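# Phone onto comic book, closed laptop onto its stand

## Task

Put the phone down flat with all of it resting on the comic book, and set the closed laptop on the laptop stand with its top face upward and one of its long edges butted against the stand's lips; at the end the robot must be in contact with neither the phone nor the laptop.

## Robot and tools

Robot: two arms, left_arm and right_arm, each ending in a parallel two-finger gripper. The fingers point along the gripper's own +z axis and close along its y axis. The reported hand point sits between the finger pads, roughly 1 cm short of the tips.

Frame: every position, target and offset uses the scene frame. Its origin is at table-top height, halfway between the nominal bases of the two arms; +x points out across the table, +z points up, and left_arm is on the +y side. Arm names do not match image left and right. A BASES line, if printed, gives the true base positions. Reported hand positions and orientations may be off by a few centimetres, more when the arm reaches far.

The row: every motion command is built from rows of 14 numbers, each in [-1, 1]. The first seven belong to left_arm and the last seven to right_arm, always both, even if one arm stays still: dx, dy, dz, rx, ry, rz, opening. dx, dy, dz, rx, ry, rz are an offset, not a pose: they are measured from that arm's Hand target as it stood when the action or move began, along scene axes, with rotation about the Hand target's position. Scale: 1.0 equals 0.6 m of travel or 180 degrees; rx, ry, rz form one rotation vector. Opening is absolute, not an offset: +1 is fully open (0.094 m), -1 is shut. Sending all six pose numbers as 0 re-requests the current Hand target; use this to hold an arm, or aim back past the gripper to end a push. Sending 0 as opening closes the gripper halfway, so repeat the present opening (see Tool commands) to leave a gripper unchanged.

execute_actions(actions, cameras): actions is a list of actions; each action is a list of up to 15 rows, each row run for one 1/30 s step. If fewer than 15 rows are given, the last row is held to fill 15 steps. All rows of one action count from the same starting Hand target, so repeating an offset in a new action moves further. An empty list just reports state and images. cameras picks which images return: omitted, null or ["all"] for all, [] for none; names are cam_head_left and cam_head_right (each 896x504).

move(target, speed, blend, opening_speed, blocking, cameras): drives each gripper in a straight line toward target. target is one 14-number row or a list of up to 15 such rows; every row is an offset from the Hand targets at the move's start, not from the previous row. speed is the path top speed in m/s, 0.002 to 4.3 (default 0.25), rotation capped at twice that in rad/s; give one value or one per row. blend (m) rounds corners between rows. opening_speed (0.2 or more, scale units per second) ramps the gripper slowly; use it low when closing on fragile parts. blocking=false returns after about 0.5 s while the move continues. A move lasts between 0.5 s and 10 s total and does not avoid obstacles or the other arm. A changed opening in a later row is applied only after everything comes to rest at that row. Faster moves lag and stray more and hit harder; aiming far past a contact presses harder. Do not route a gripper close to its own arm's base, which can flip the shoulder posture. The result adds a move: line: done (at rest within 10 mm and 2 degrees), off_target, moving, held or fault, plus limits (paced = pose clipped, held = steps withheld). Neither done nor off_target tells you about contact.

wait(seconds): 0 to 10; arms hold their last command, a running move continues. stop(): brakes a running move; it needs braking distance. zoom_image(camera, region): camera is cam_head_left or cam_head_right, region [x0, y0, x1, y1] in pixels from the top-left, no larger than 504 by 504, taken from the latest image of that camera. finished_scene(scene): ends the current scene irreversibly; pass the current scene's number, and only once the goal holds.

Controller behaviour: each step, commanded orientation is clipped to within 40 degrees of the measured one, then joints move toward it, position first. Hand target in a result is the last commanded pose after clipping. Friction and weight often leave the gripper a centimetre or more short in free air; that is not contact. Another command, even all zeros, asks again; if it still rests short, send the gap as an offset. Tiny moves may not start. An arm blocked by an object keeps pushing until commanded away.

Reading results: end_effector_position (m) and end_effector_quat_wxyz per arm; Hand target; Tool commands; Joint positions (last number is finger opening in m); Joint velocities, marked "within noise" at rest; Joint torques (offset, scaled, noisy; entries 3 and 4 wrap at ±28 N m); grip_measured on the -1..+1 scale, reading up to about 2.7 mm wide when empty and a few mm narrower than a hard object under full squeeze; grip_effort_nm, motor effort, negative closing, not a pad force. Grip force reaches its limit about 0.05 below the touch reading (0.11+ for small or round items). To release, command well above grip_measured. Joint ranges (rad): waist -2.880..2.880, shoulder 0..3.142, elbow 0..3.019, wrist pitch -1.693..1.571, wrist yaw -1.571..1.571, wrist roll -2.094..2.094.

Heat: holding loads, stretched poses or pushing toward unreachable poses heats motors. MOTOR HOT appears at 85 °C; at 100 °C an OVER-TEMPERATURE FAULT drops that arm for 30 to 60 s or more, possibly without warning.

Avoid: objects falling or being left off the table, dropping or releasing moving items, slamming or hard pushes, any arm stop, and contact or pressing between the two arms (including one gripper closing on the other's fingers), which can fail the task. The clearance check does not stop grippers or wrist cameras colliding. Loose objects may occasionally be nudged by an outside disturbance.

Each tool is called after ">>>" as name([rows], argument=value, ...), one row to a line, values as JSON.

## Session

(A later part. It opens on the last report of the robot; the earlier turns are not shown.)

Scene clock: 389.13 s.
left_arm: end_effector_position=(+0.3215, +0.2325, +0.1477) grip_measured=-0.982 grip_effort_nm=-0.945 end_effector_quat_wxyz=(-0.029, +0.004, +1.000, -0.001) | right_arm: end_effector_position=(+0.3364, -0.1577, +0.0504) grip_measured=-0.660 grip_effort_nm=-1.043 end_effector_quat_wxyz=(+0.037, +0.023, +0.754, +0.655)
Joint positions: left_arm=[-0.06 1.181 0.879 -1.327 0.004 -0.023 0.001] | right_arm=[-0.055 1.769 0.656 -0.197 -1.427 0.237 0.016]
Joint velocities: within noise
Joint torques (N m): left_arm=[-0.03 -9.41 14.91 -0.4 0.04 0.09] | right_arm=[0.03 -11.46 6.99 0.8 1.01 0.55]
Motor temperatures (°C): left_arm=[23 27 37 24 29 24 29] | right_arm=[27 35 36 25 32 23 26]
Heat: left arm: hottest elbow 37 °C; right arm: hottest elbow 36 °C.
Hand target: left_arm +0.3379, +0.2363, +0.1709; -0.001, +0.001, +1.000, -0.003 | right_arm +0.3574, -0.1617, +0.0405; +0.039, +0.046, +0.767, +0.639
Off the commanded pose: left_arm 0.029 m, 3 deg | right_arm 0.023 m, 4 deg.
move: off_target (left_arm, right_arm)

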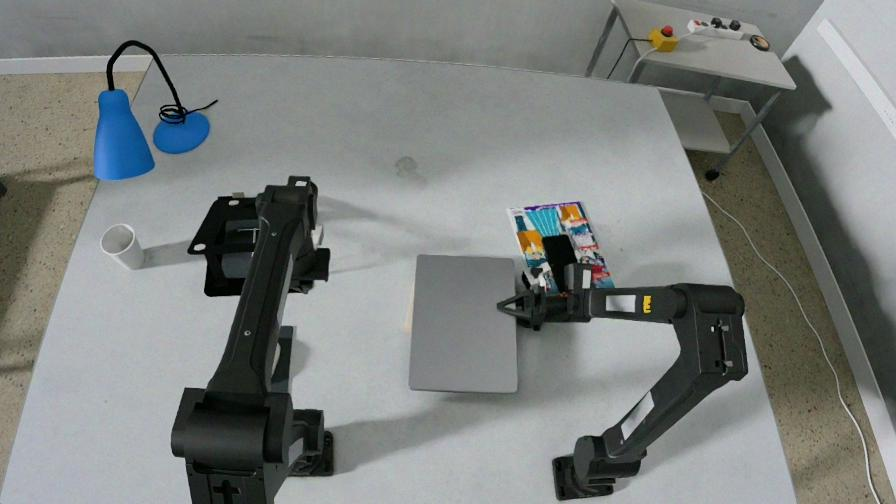

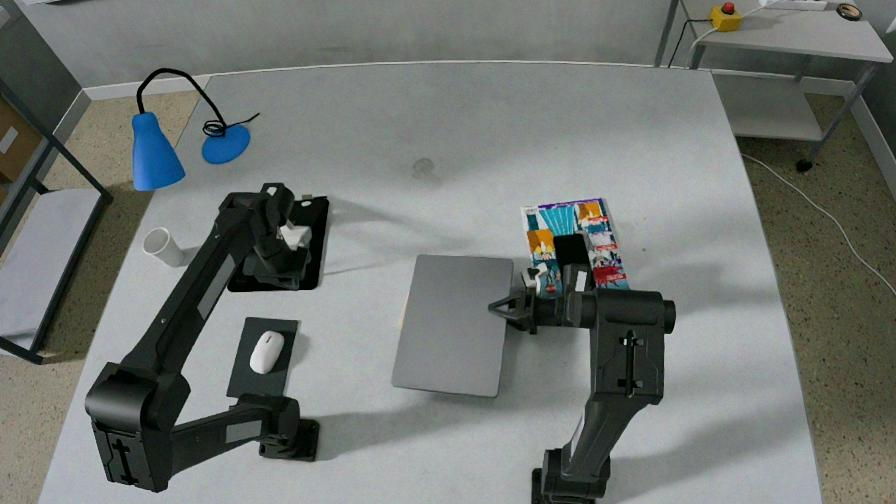

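>>> move([
  [-0.12,-0.1,-0.1,-0.44,0,0,-0.1,0,0,0,0,0,0,-1],
  [-0.12,-0.21,-0.215,-0.44,0,0,-0.1,0,0,0,0,0,0,-1],
], speed=0.12)

>>> zoom_image(camera="cam_head_left", region=[330, 230, 530, 410])

>>> zoom_image(camera="cam_head_right", region=[330, 230, 530, 410])

Scene clock: 403.40 s.
left_arm: end_effector_position=(+0.2731, +0.1189, +0.0531) grip_measured=-0.102 grip_effort_nm=0.129 end_effector_quat_wxyz=(+0.019, +0.002, +0.770, -0.638) | right_arm: end_effector_position=(+0.3387, -0.1579, +0.0506) grip_measured=-0.660 grip_effort_nm=-1.038 end_effector_quat_wxyz=(+0.039, +0.023, +0.754, +0.655)
Joint positions: left_arm=[0.16 1.721 0.539 -1.095 1.323 0.754 0.042] | right_arm=[-0.055 1.77 0.656 -0.172 -1.426 0.259 0.016]
Joint velocities: within noise
Joint torques (N m): left_arm=[-3.43 -6.59 2.24 0.32 0.64 0.04] | right_arm=[0.09 -11.63 6.54 0.98 1.02 0.57]
Motor temperatures (°C): left_arm=[23 27 37 24 29 24 29] | right_arm=[27 35 36 25 29 24 27]
Heat: left arm: hottest elbow 37 °C; right arm: hottest elbow 36 °C.
Hand target: left_arm +0.2659, +0.1103, +0.0420; +0.000, +0.001, +0.769, -0.640 | right_arm +0.3574, -0.1617, +0.0405; +0.039, +0.046, +0.767, +0.639
Off the commanded pose: left_arm 0.016 m, 2 deg | right_arm 0.022 m, 4 deg.
move: off_target (left_arm, right_arm)

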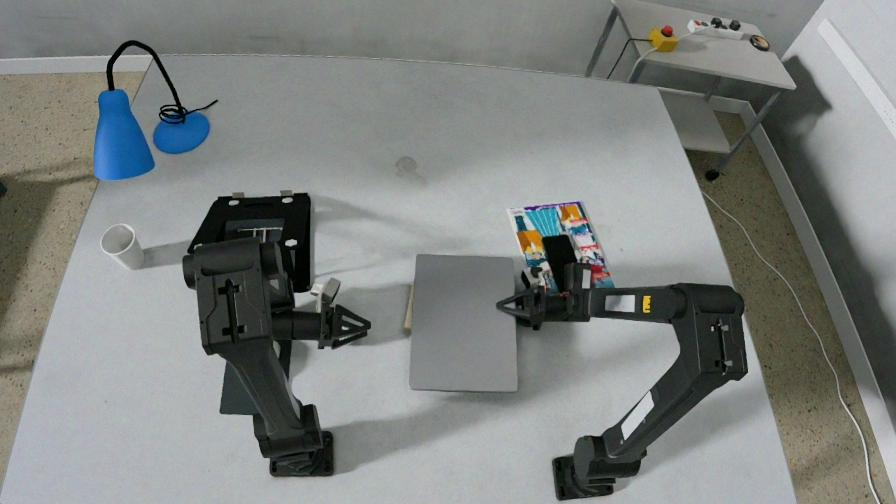

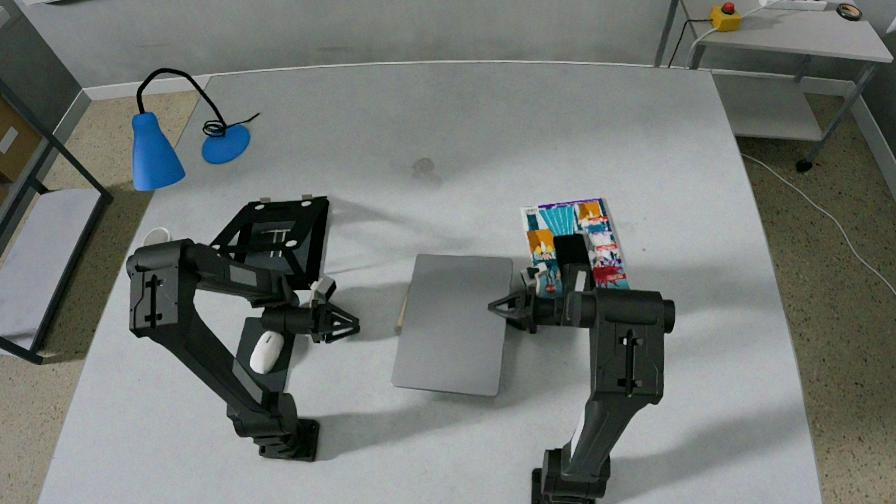

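Scaled by 2.520.

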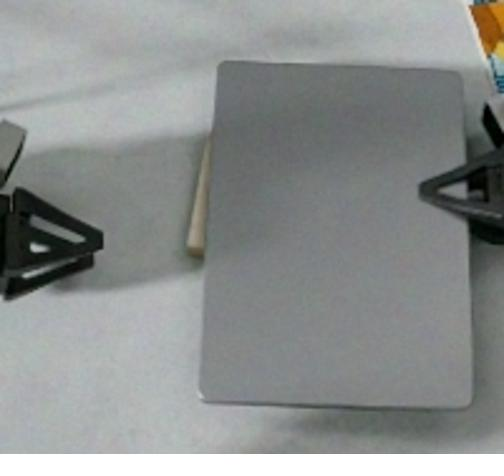

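Scaled by 2.520.

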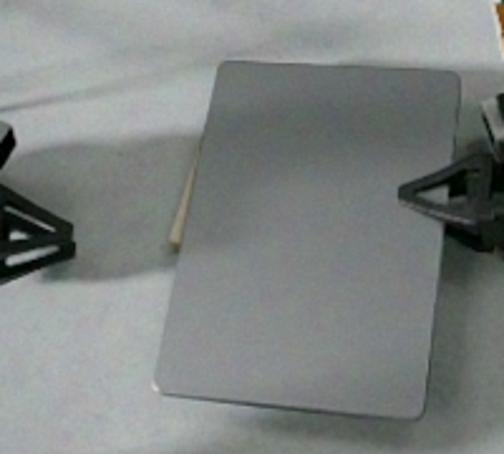

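>>> move([
  [-0.08,0,0,0,0,0,-0.1,0,0,-0.04,0,0,0,-1],
], speed=0.06)

>>> move([
  [0,0,0,0,0,0,-0.1,0,0,0,0,0,0,-0.1],
  [0,0,0,0,0,0,-0.1,0,-0.16,0.01,0,0,0,-0.1],
], speed=0.1, opening_speed=0.3)

>>> zoom_image(camera="cam_head_left", region=[330, 230, 530, 410])

>>> zoom_image(camera="cam_head_right", region=[330, 230, 530, 410])

Scene clock: 409.63 s.
left_arm: end_effector_position=(+0.2452, +0.1142, +0.0504) grip_measured=-0.102 grip_effort_nm=0.125 end_effector_quat_wxyz=(+0.032, +0.027, +0.773, -0.633) | right_arm: end_effector_position=(+0.3411, -0.1575, +0.0434) grip_measured=-0.657 grip_effort_nm=-1.033 end_effector_quat_wxyz=(+0.040, +0.021, +0.747, +0.663)
Joint positions: left_arm=[0.16 1.686 0.465 -1.06 1.309 0.812 0.042] | right_arm=[-0.055 1.807 0.656 -0.101 -1.446 0.289 0.016]
Joint velocities: within noise
Joint torques (N m): left_arm=[-0.85 -6.36 -2.11 -0.88 0.3 0.14] | right_arm=[-0.03 -9.29 5.87 1.28 1.75 0.36]
Motor temperatures (°C): left_arm=[23 27 36 24 29 24 28] | right_arm=[27 35 36 25 29 24 27]
Heat: left arm: hottest elbow 36 °C; right arm: hottest elbow 36 °C.
Hand target: left_arm +0.2180, +0.1103, +0.0420; +0.000, +0.001, +0.768, -0.640 | right_arm +0.3574, -0.1617, +0.0165; +0.039, +0.046, +0.767, +0.639
Off the commanded pose: left_arm 0.029 m, 5 deg | right_arm 0.032 m, 5 deg.
move: off_target (left_arm, right_arm)

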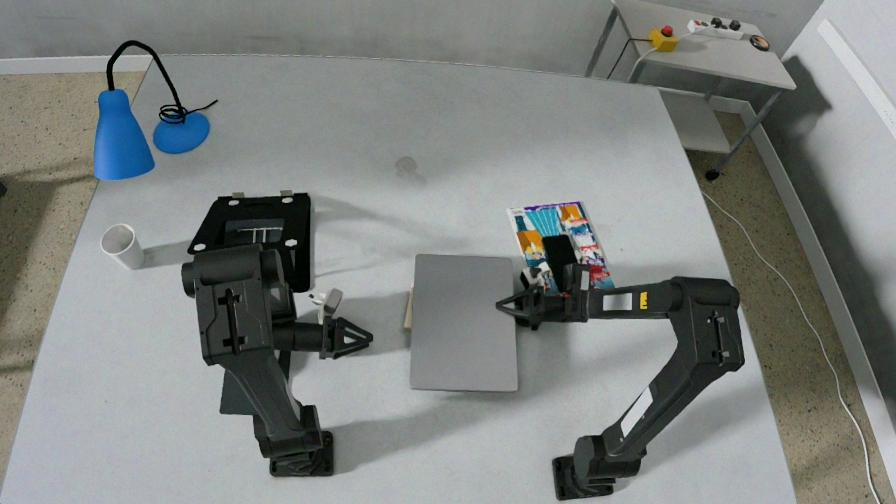

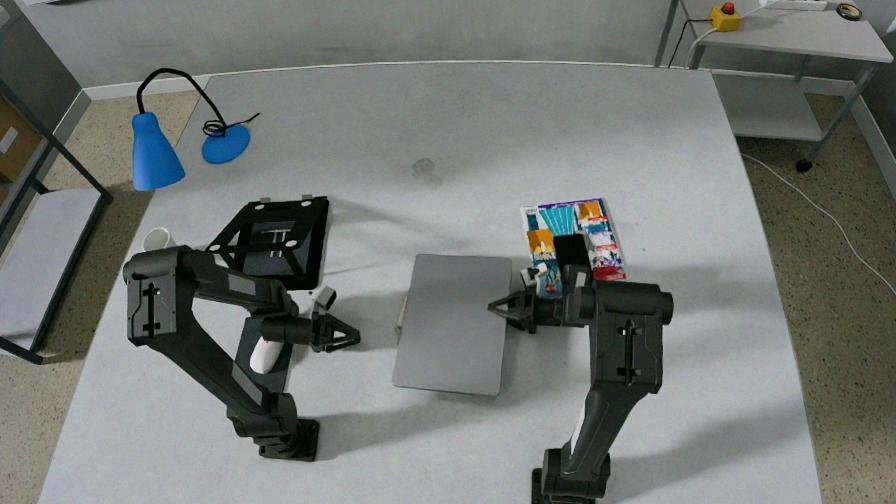

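Scene clock: 415.77 s.
left_arm: end_effector_position=(+0.2452, +0.1142, +0.0504) grip_measured=-0.102 grip_effort_nm=0.120 end_effector_quat_wxyz=(+0.032, +0.028, +0.773, -0.633) | right_arm: end_effector_position=(+0.3552, -0.2467, +0.0484) grip_measured=-0.099 grip_effort_nm=-0.085 end_effector_quat_wxyz=(+0.054, +0.012, +0.780, +0.623)
Joint positions: left_arm=[0.16 1.686 0.465 -1.06 1.309 0.814 0.042] | right_arm=[-0.281 1.922 0.936 -1.244 -1.292 -0.749 0.042]
Joint velocities: within noise
Joint torques (N m): left_arm=[-1.03 -6.07 -1.92 -0.64 0.34 0.18] | right_arm=[-1.67 -8.59 4.89 -1.16 -1.15 -0.13]
Motor temperatures (°C): left_arm=[23 27 35 24 29 24 28] | right_arm=[27 34 35 25 29 24 26]
Heat: left arm: hottest elbow 35 °C; right arm: hottest elbow 35 °C.
Hand target: left_arm +0.2179, +0.1103, +0.0420; +0.000, +0.001, +0.768, -0.640 | right_arm +0.3573, -0.2576, +0.0224; +0.039, +0.046, +0.767, +0.639
Off the commanded pose: left_arm 0.029 m, 5 deg | right_arm 0.028 m, 5 deg.
move: off_target (left_arm, right_arm)

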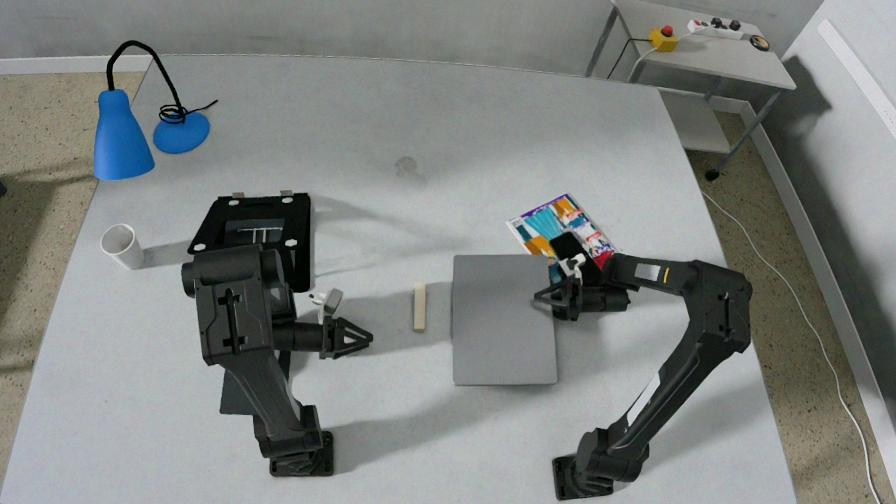

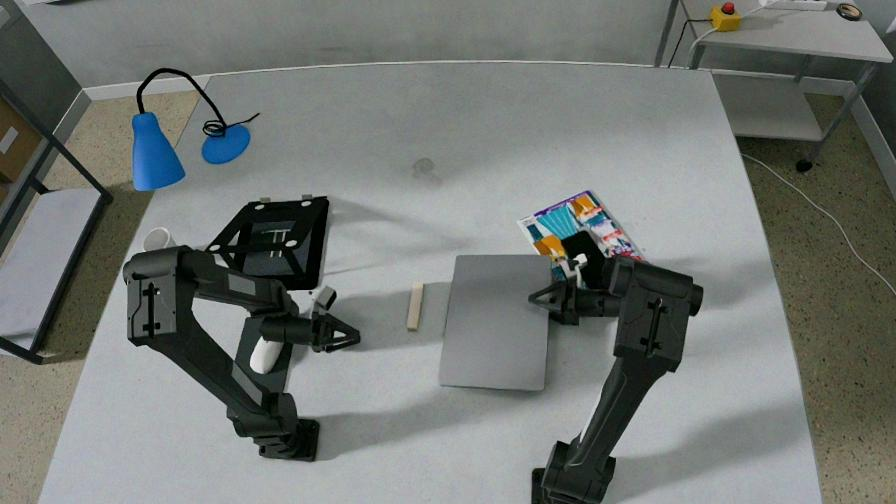

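Scaled by 2.520.

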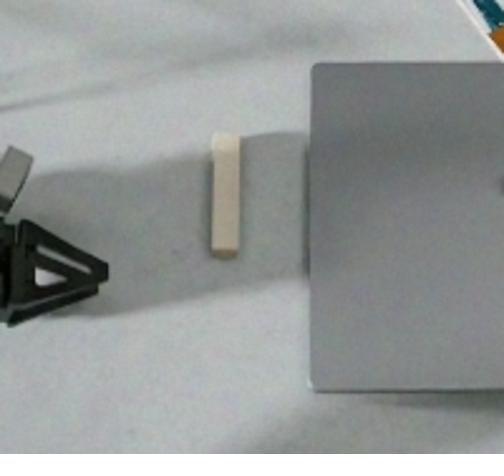

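Scaled by 2.520.

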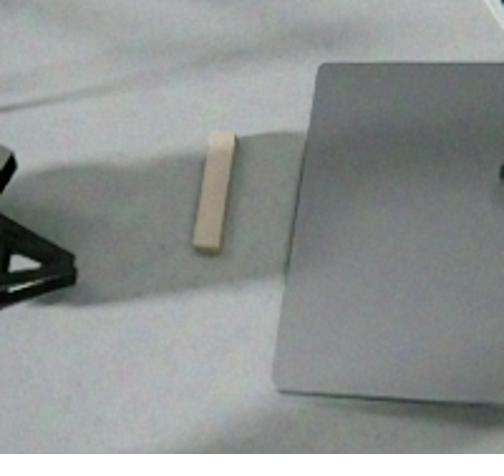

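>>> zoom_image(camera="cam_head_left", region=[490, 180, 650, 340])

>>> zoom_image(camera="cam_head_right", region=[490, 180, 650, 340])

>>> zoom_image(camera="cam_head_right", region=[420, 240, 580, 400])

Scaled by 3.150.

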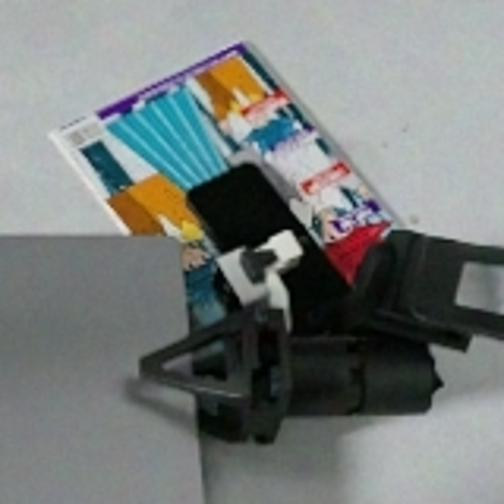

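Scaled by 3.150.

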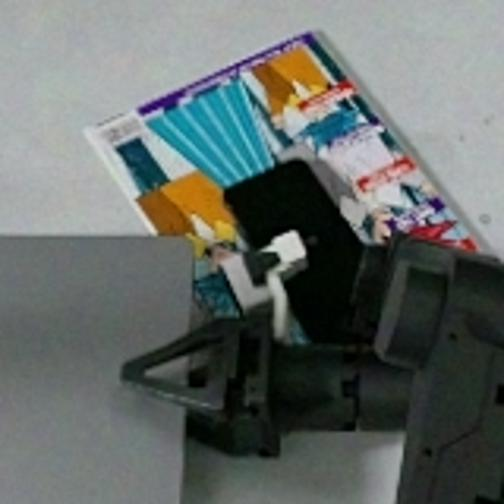

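Scaled by 3.150.

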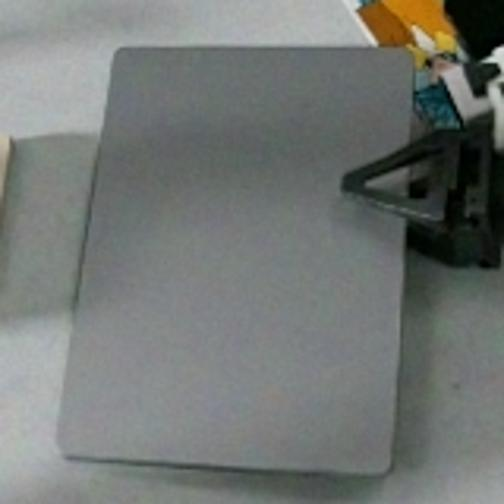

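>>> move([
  [0,0.1,0.0,0,0,0,-0.1,0,0.02,0.03,0,0,0,-1],
  [0,0.2,0.1,0,0,0,-0.1,-0.04,0.2,0.25,0.04,0.02,0,-1],
  [0,0.2,0.1,0,0,0,-0.1,-0.06,0.28,0.5,0.09,0.045,0,-1],
], speed=0.12, opening_speed=1)

>>> zoom_image(camera="cam_head_left", region=[330, 200, 580, 400])

>>> zoom_image(camera="cam_head_right", region=[330, 200, 580, 400])

Scene clock: 441.90 s.
left_arm: end_effector_position=(+0.2117, +0.2209, +0.0943) grip_measured=-0.102 grip_effort_nm=0.125 end_effector_quat_wxyz=(+0.010, -0.010, +0.790, -0.613) | right_arm: end_effector_position=(+0.3258, -0.0943, +0.2674) grip_measured=-0.663 grip_effort_nm=-1.038 end_effector_quat_wxyz=(-0.042, +0.128, +0.708, +0.693)
Joint positions: left_arm=[0.661 1.646 0.56 -1.661 0.872 1.266 0.042] | right_arm=[0.128 1.22 0.589 0.488 -1.316 1.672 0.016]
Joint velocities: left_arm=[within noise] | right_arm=[-0.005 0.015 -0.11 0.51 0.037 0.491 0]
Joint torques (N m): left_arm=[-0.38 -9.99 5.22 -2.11 0.03 0.01] | right_arm=[1.2 -15.21 11.03 3.14 -0.56 0.71]
Motor temperatures (°C): left_arm=[23 26 33 24 29 24 28] | right_arm=[27 34 36 25 35 24 26]
Heat: left arm: hottest elbow 33 °C; right arm: hottest elbow 36 °C.
Hand target: left_arm +0.2178, +0.2302, +0.1020; +0.000, +0.001, +0.768, -0.640 | right_arm +0.3214, -0.0897, +0.3224; -0.022, +0.096, +0.670, +0.735
Off the commanded pose: left_arm 0.014 m, 4 deg | right_arm 0.055 m, 8 deg.
joint sent to its limit (left arm) — joint 4 (wrist pitch), lower limit.
move: moving (right_arm; no rest 5 s after the path's end), off_target (left_arm)

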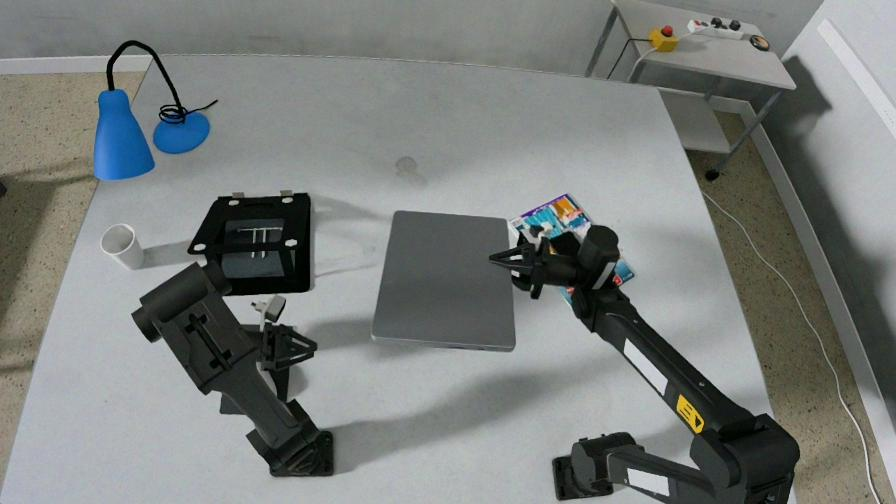

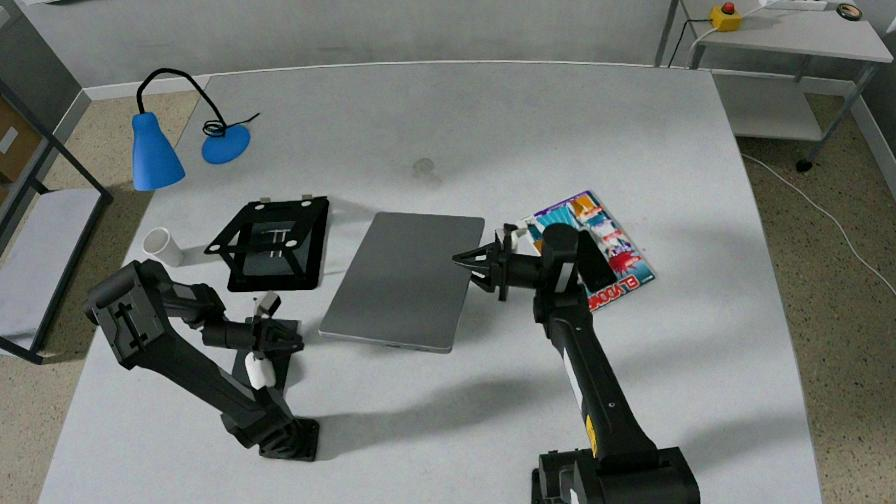

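Scaled by 2.016.

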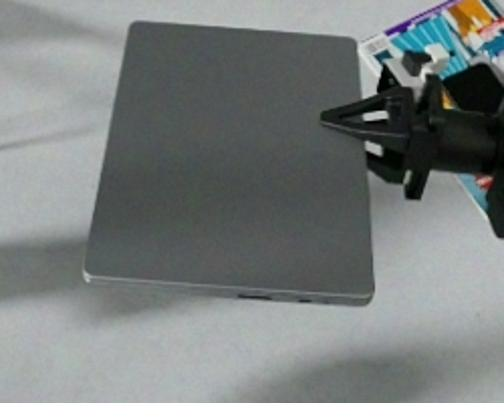

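Scaled by 2.016.

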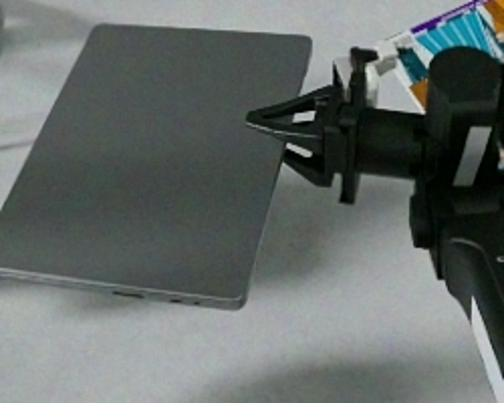

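>>> move([
  [0.073,0.0,0.267,-0.04,0.045,0,0.4,0,0,0,0,-0.025,0,-1],
  [0.073,-0.12,0.267,-0.04,0.045,0,0.4,0,0,0,0,-0.025,0,-1],
], speed=0.15)

>>> zoom_image(camera="cam_head_left", region=[270, 180, 520, 380])

>>> zoom_image(camera="cam_head_right", region=[220, 180, 470, 380])

Scene clock: 455.30 s.
left_arm: end_effector_position=(+0.2649, +0.1611, +0.2641) grip_measured=+0.398 grip_effort_nm=0.134 end_effector_quat_wxyz=(+0.073, -0.147, +0.771, -0.616) | right_arm: end_effector_position=(+0.3200, -0.0941, +0.2844) grip_measured=-0.663 grip_effort_nm=-1.038 end_effector_quat_wxyz=(-0.016, +0.094, +0.684, +0.723)
Joint positions: left_arm=[0.374 0.961 0.676 -1.669 1.319 0.323 0.066] | right_arm=[0.131 1.257 0.548 0.894 -1.316 1.91 0.016]
Joint velocities: within noise
Joint torques (N m): left_arm=[-2.32 -4.54 8.98 -0.47 0.68 0.12] | right_arm=[1.32 -12.51 10.14 2.92 0.55 0.64]
Motor temperatures (°C): left_arm=[23 26 33 24 28 24 28] | right_arm=[27 34 36 25 31 24 27]
Heat: left arm: hottest elbow 33 °C; right arm: hottest elbow 36 °C.
Hand target: left_arm +0.2617, +0.1582, +0.2622; -0.054, -0.044, +0.725, -0.685 | right_arm +0.3213, -0.0896, +0.3226; +0.004, +0.067, +0.671, +0.739
Off the commanded pose: left_arm 0.005 m, 21 deg | right_arm 0.038 m, 5 deg.
joint sent to its limit (left arm) — joint 4 (wrist pitch), lower limit. The joint targets are off in orientation, not in position.
move: off_target (left_arm, right_arm)

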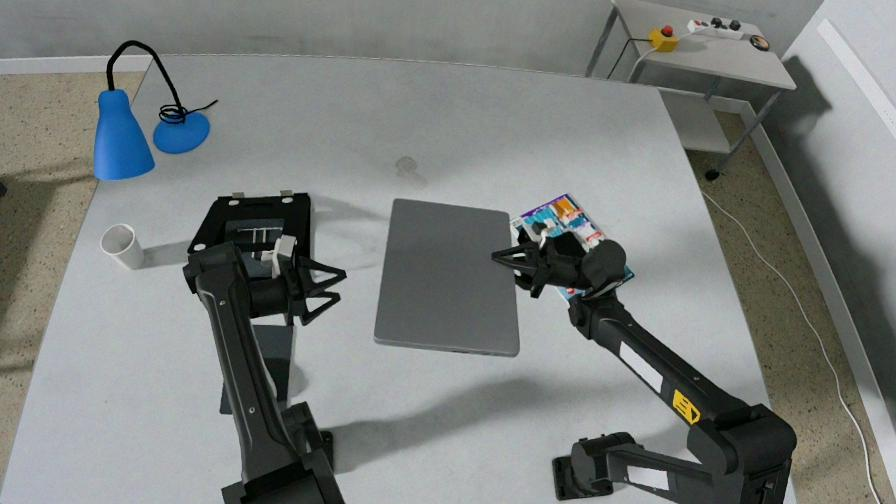

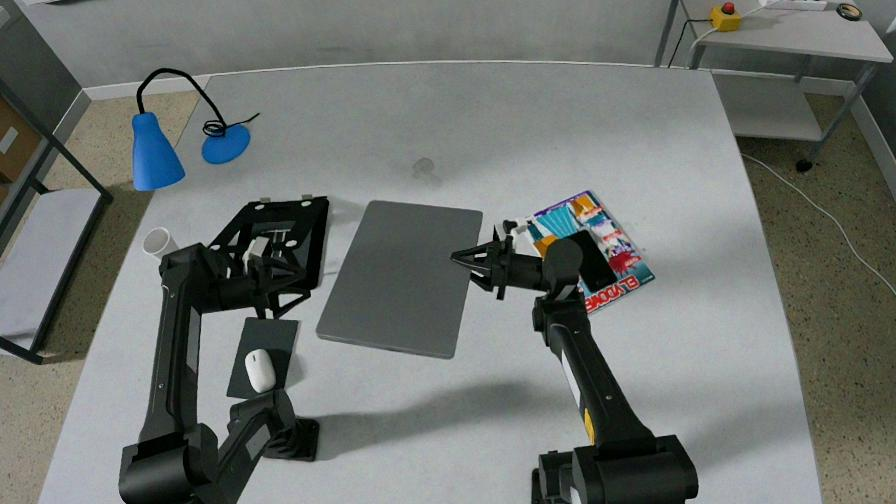

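Scaled by 2.016.

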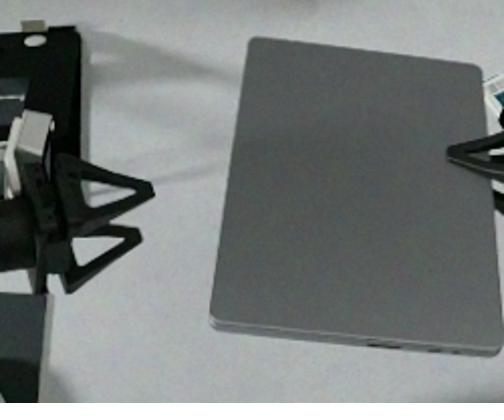

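Scaled by 2.016.

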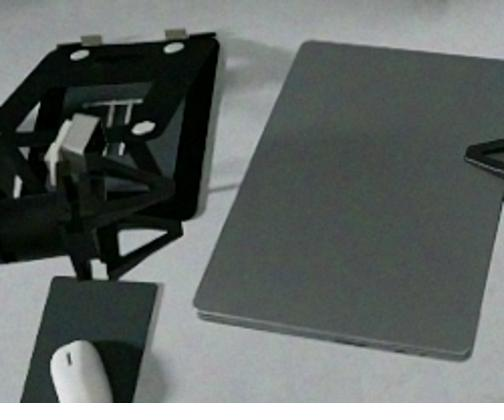

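>>> move([
  [0,0,-0.19,0,0,0,0.4,0,0,-0.19,0,0,0,-1],
], speed=0.12)

>>> zoom_image(camera="cam_head_left", region=[270, 180, 520, 380])

>>> zoom_image(camera="cam_head_right", region=[220, 180, 470, 380])

Scene clock: 463.60 s.
left_arm: end_effector_position=(+0.2635, +0.1610, +0.1478) grip_measured=+0.398 grip_effort_nm=0.129 end_effector_quat_wxyz=(-0.008, -0.083, +0.767, -0.636) | right_arm: end_effector_position=(+0.3166, -0.0943, +0.1795) grip_measured=-0.663 grip_effort_nm=-1.038 end_effector_quat_wxyz=(-0.012, +0.089, +0.684, +0.724)
Joint positions: left_arm=[0.352 1.462 0.591 -1.669 1.228 0.875 0.066] | right_arm=[0.132 1.605 0.448 1.352 -1.317 1.907 0.016]
Joint velocities: within noise
Joint torques (N m): left_arm=[-2.61 -7.82 5.67 -1.21 0.23 0.13] | right_arm=[1.32 -14.74 6.11 3.02 0.55 0.67]
Motor temperatures (°C): left_arm=[23 26 33 24 29 24 28] | right_arm=[27 34 38 25 30 24 27]
Heat: left arm: hottest elbow 33 °C; right arm: hottest elbow 38 °C.
Hand target: left_arm +0.2617, +0.1583, +0.1482; -0.054, -0.044, +0.725, -0.685 | right_arm +0.3212, -0.0896, +0.2085; +0.004, +0.067, +0.671, +0.739
Off the commanded pose: left_arm 0.003 m, 10 deg | right_arm 0.030 m, 4 deg.
joint sent to its limit (left arm) — joint 4 (wrist pitch), lower limit. The joint targets are off in orientation, not in position.
move: off_target (left_arm, right_arm)

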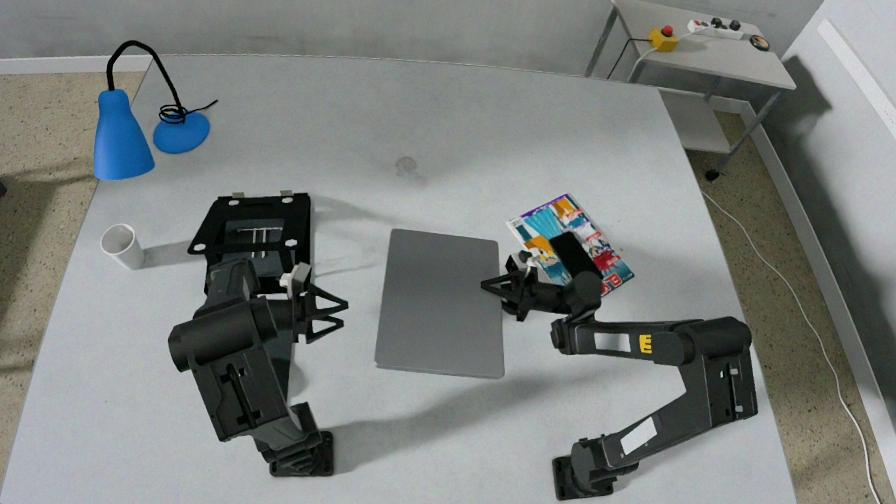

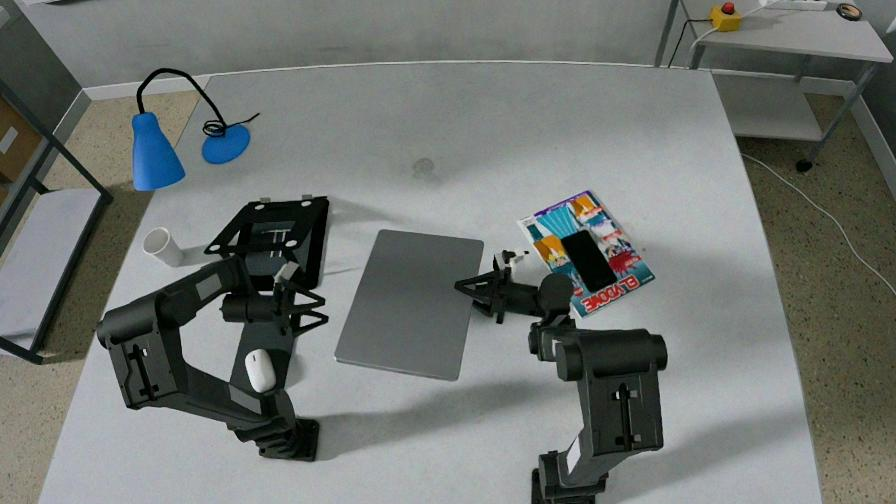

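Scaled by 2.016.

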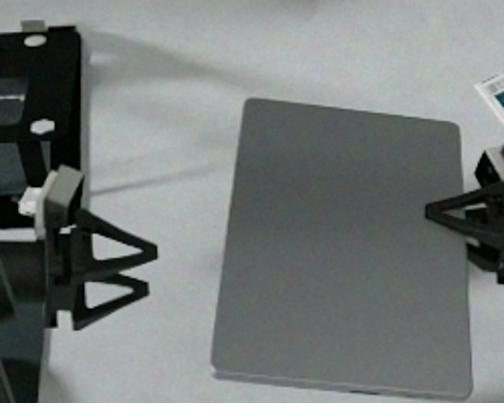

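Scaled by 2.016.

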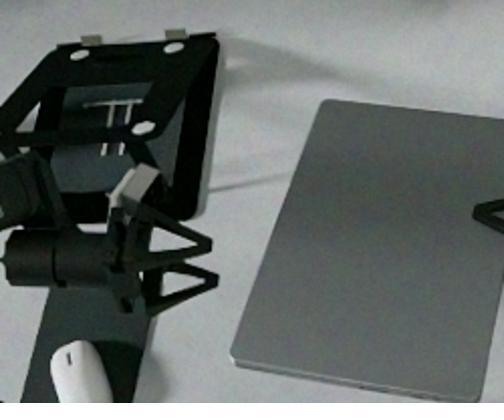

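>>> move([
  [0,0,0.078,0,-0.02,0,0.6,0,0,0,0,0,0,-1],
  [0,-0.19,0.078,0,-0.02,0,0.6,0,0,0,0,0,0,-1],
], speed=0.12)

>>> zoom_image(camera="cam_head_left", region=[270, 180, 520, 380])

>>> zoom_image(camera="cam_head_right", region=[270, 180, 520, 380])

Scene clock: 470.90 s.
left_arm: end_effector_position=(+0.2489, +0.0508, +0.1874) grip_measured=+0.598 grip_effort_nm=0.129 end_effector_quat_wxyz=(-0.074, -0.007, +0.710, -0.700) | right_arm: end_effector_position=(+0.3165, -0.0943, +0.1800) grip_measured=-0.663 grip_effort_nm=-1.038 end_effector_quat_wxyz=(-0.012, +0.089, +0.684, +0.724)
Joint positions: left_arm=[-0.115 1.389 0.591 -1.542 1.559 0.653 0.075] | right_arm=[0.132 1.605 0.448 1.356 -1.317 1.91 0.016]
Joint velocities: within noise
Joint torques (N m): left_arm=[-2.55 -7.36 10.28 -0.25 0.59 -0.02] | right_arm=[1.32 -14.68 6.08 3.04 0.59 0.66]
Motor temperatures (°C): left_arm=[23 26 32 24 29 24 28] | right_arm=[27 34 37 25 29 24 27]
Heat: left arm: hottest elbow 32 °C; right arm: hottest elbow 37 °C.
Hand target: left_arm +0.2616, +0.0442, +0.1950; -0.031, -0.022, +0.726, -0.686 | right_arm +0.3212, -0.0896, +0.2085; +0.004, +0.067, +0.671, +0.739
Off the commanded pose: left_arm 0.016 m, 6 deg | right_arm 0.029 m, 4 deg.
joint sent to its limit (left arm) — joint 5 (wrist yaw), upper limit. The joint targets are off in orientation, not in position.
move: off_target (left_arm, right_arm)

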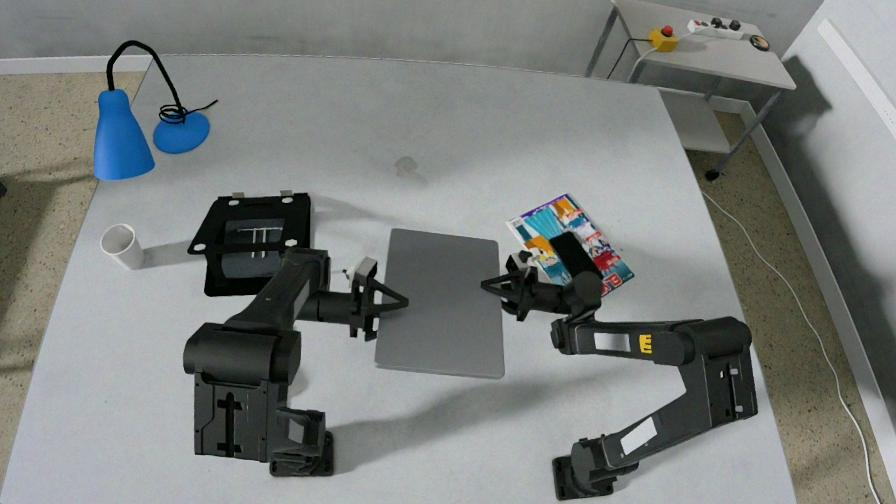

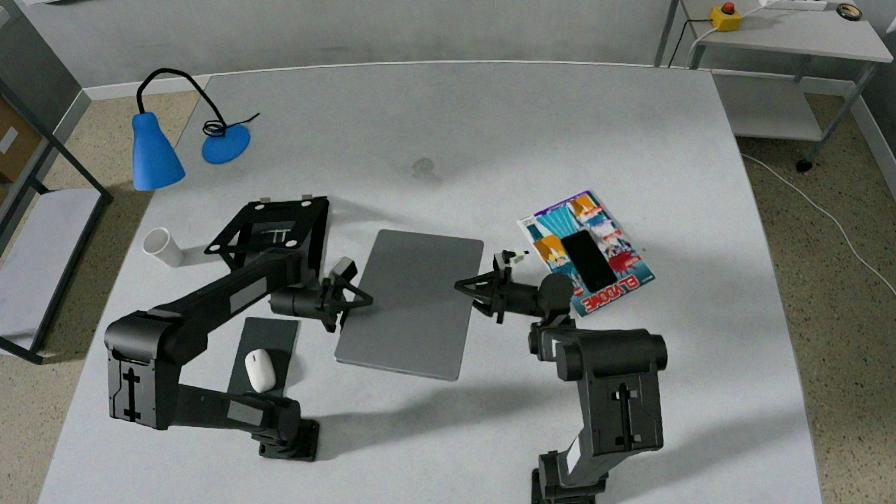

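Scaled by 2.016.

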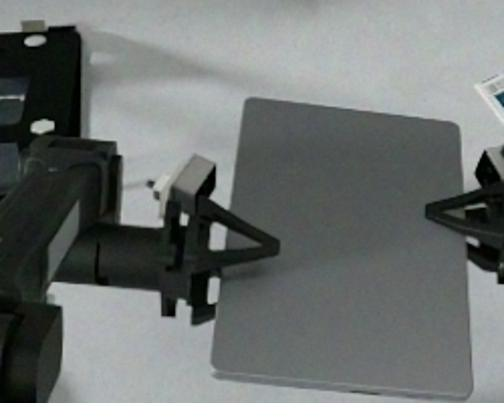

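Scaled by 2.016.

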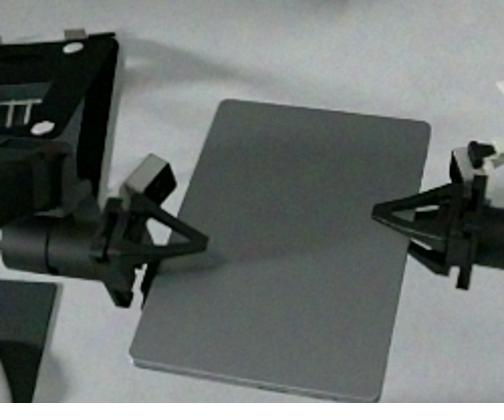

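>>> move(target=[0,0,0,0,0,0,-1,0,0,0,0,0,0,-1], opening_speed=0.4)

>>> zoom_image(camera="cam_head_left", region=[270, 180, 520, 380])

Scene clock: 478.20 s.
left_arm: end_effector_position=(+0.2546, +0.0501, +0.1853) grip_measured=-0.633 grip_effort_nm=-1.009 end_effector_quat_wxyz=(-0.083, -0.018, +0.709, -0.700) | right_arm: end_effector_position=(+0.3167, -0.0943, +0.1790) grip_measured=-0.662 grip_effort_nm=-1.043 end_effector_quat_wxyz=(-0.009, +0.086, +0.684, +0.724)
Joint positions: left_arm=[-0.116 1.375 0.591 -1.432 1.562 0.5 0.017] | right_arm=[0.132 1.609 0.448 1.359 -1.316 1.902 0.016]
Joint velocities: within noise
Joint torques (N m): left_arm=[-2.55 -8.82 9.52 0.05 0.52 0.11] | right_arm=[1.32 -15.09 6.08 2.81 0.56 0.71]
Motor temperatures (°C): left_arm=[23 26 33 24 29 24 28] | right_arm=[27 35 36 26 29 24 27]
Heat: left arm: hottest elbow 33 °C; right arm: hottest elbow 36 °C.
Hand target: left_arm +0.2617, +0.0443, +0.1950; -0.031, -0.022, +0.726, -0.686 | right_arm +0.3212, -0.0896, +0.2085; +0.004, +0.067, +0.671, +0.739
Off the commanded pose: left_arm 0.013 m, 6 deg | right_arm 0.030 m, 4 deg.
joint sent to its limit (left arm) — joint 5 (wrist yaw), upper limit. The joint targets are off in orientation, not in position.
move: off_target (left_arm, right_arm)

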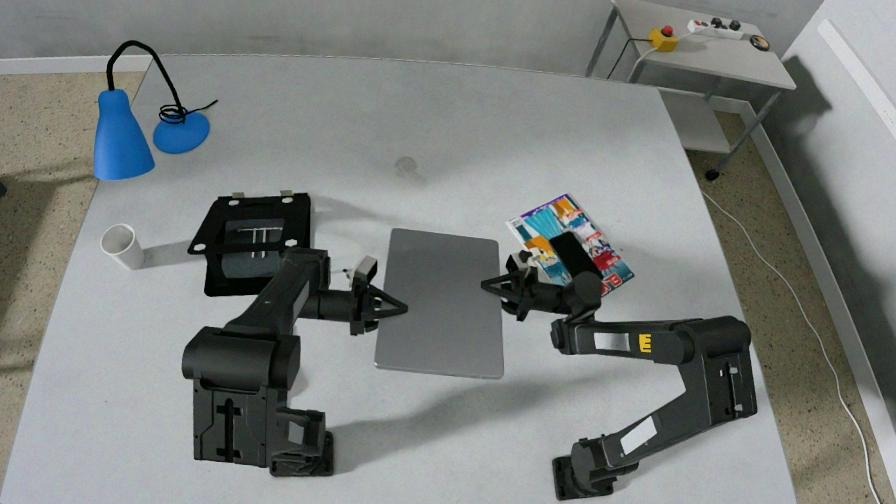

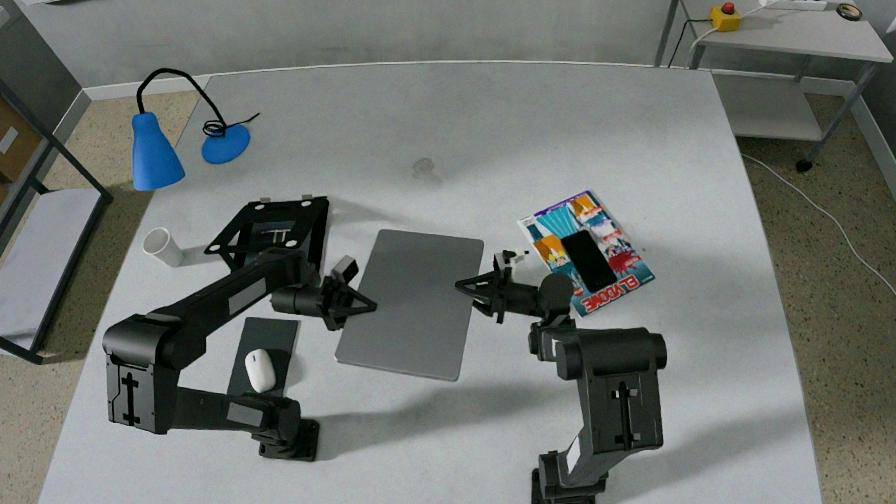

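Scaled by 2.016.

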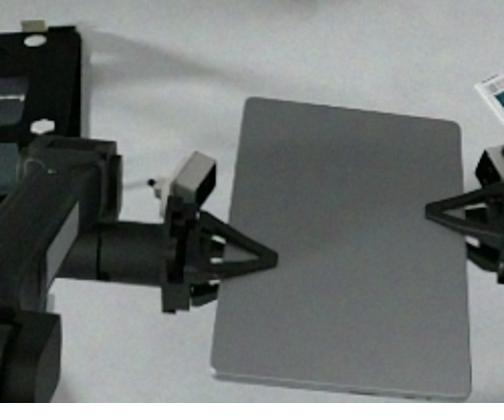

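>>> move([
  [0,0,0.08,0,0,0,-1,0,0,0,0,0,0,-1],
  [0,0,0.08,0,0,0,-1,0,0,0,0,0,0,0.3],
  [0,0,0.08,0,0,0,-1,0,-0.2,0.0,0,0,0,0.3],
], speed=0.1, opening_speed=0.4)

>>> zoom_image(camera="cam_head_left", region=[270, 180, 520, 400])

>>> zoom_image(camera="cam_head_right", region=[270, 180, 520, 400])

Scene clock: 490.10 s.
left_arm: end_effector_position=(+0.2563, +0.0476, +0.1976) grip_measured=-0.634 grip_effort_nm=-1.009 end_effector_quat_wxyz=(-0.085, -0.107, +0.740, -0.658) | right_arm: end_effector_position=(+0.3191, -0.2044, +0.2023) grip_measured=+0.299 grip_effort_nm=0.037 end_effector_quat_wxyz=(+0.027, +0.106, +0.701, +0.705)
Joint positions: left_arm=[-0.136 0.926 0.362 -0.211 1.4 -1.074 0.017] | right_arm=[-0.204 1.528 0.448 1.472 -1.582 2.075 0.061]
Joint velocities: within noise
Joint torques (N m): left_arm=[-2.49 -8.53 14.46 3.48 2.57 0.35] | right_arm=[-0.38 -11.93 5.16 0.54 0.17 0.08]
Motor temperatures (°C): left_arm=[23 26 33 24 31 24 28] | right_arm=[27 35 36 25 28 24 27]
Heat: left arm: hottest elbow 33 °C; right arm: hottest elbow 36 °C.
Hand target: left_arm +0.2616, +0.0442, +0.2429; -0.031, -0.022, +0.726, -0.686 | right_arm +0.3213, -0.2096, +0.2085; +0.004, +0.067, +0.671, +0.739
Off the commanded pose: left_arm 0.046 m, 12 deg | right_arm 0.008 m, 7 deg.
joint sent to its limit (right arm) — joint 5 (wrist yaw), lower limit. The joint targets are off in orientation, not in position.
move: off_target (left_arm, right_arm); target 2's new opening was sent with right_arm's hand 0.019 m and 4 deg from that target

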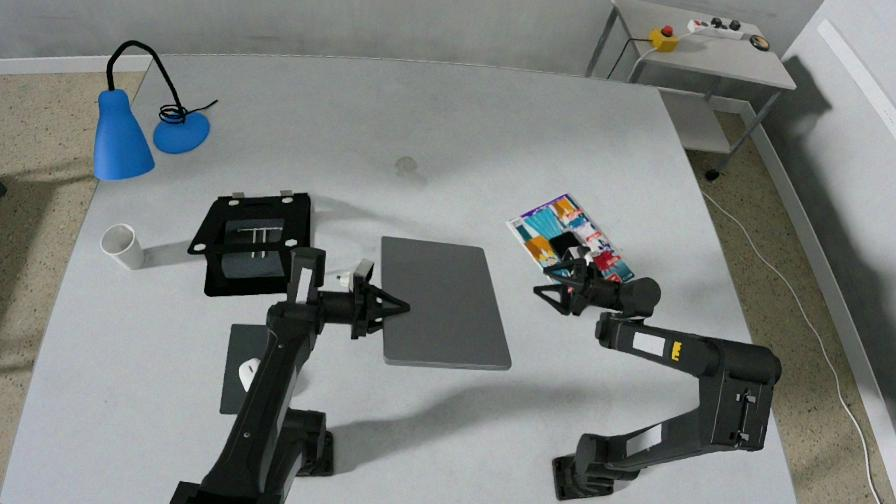

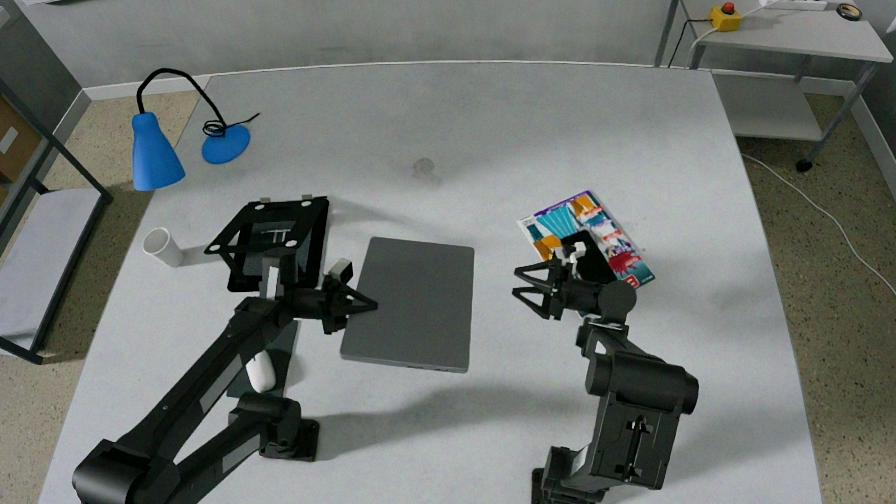

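Scaled by 2.016.

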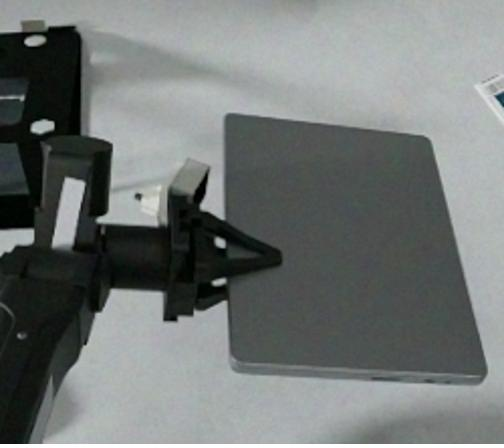

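Scaled by 2.016.

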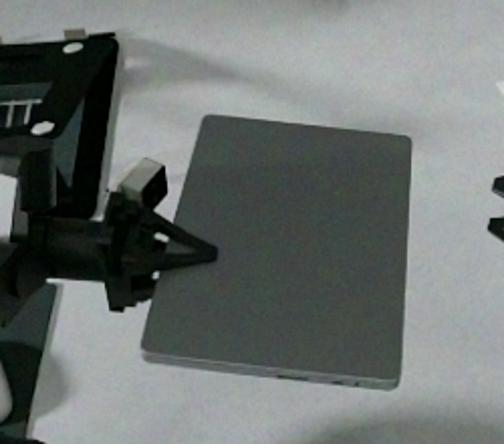

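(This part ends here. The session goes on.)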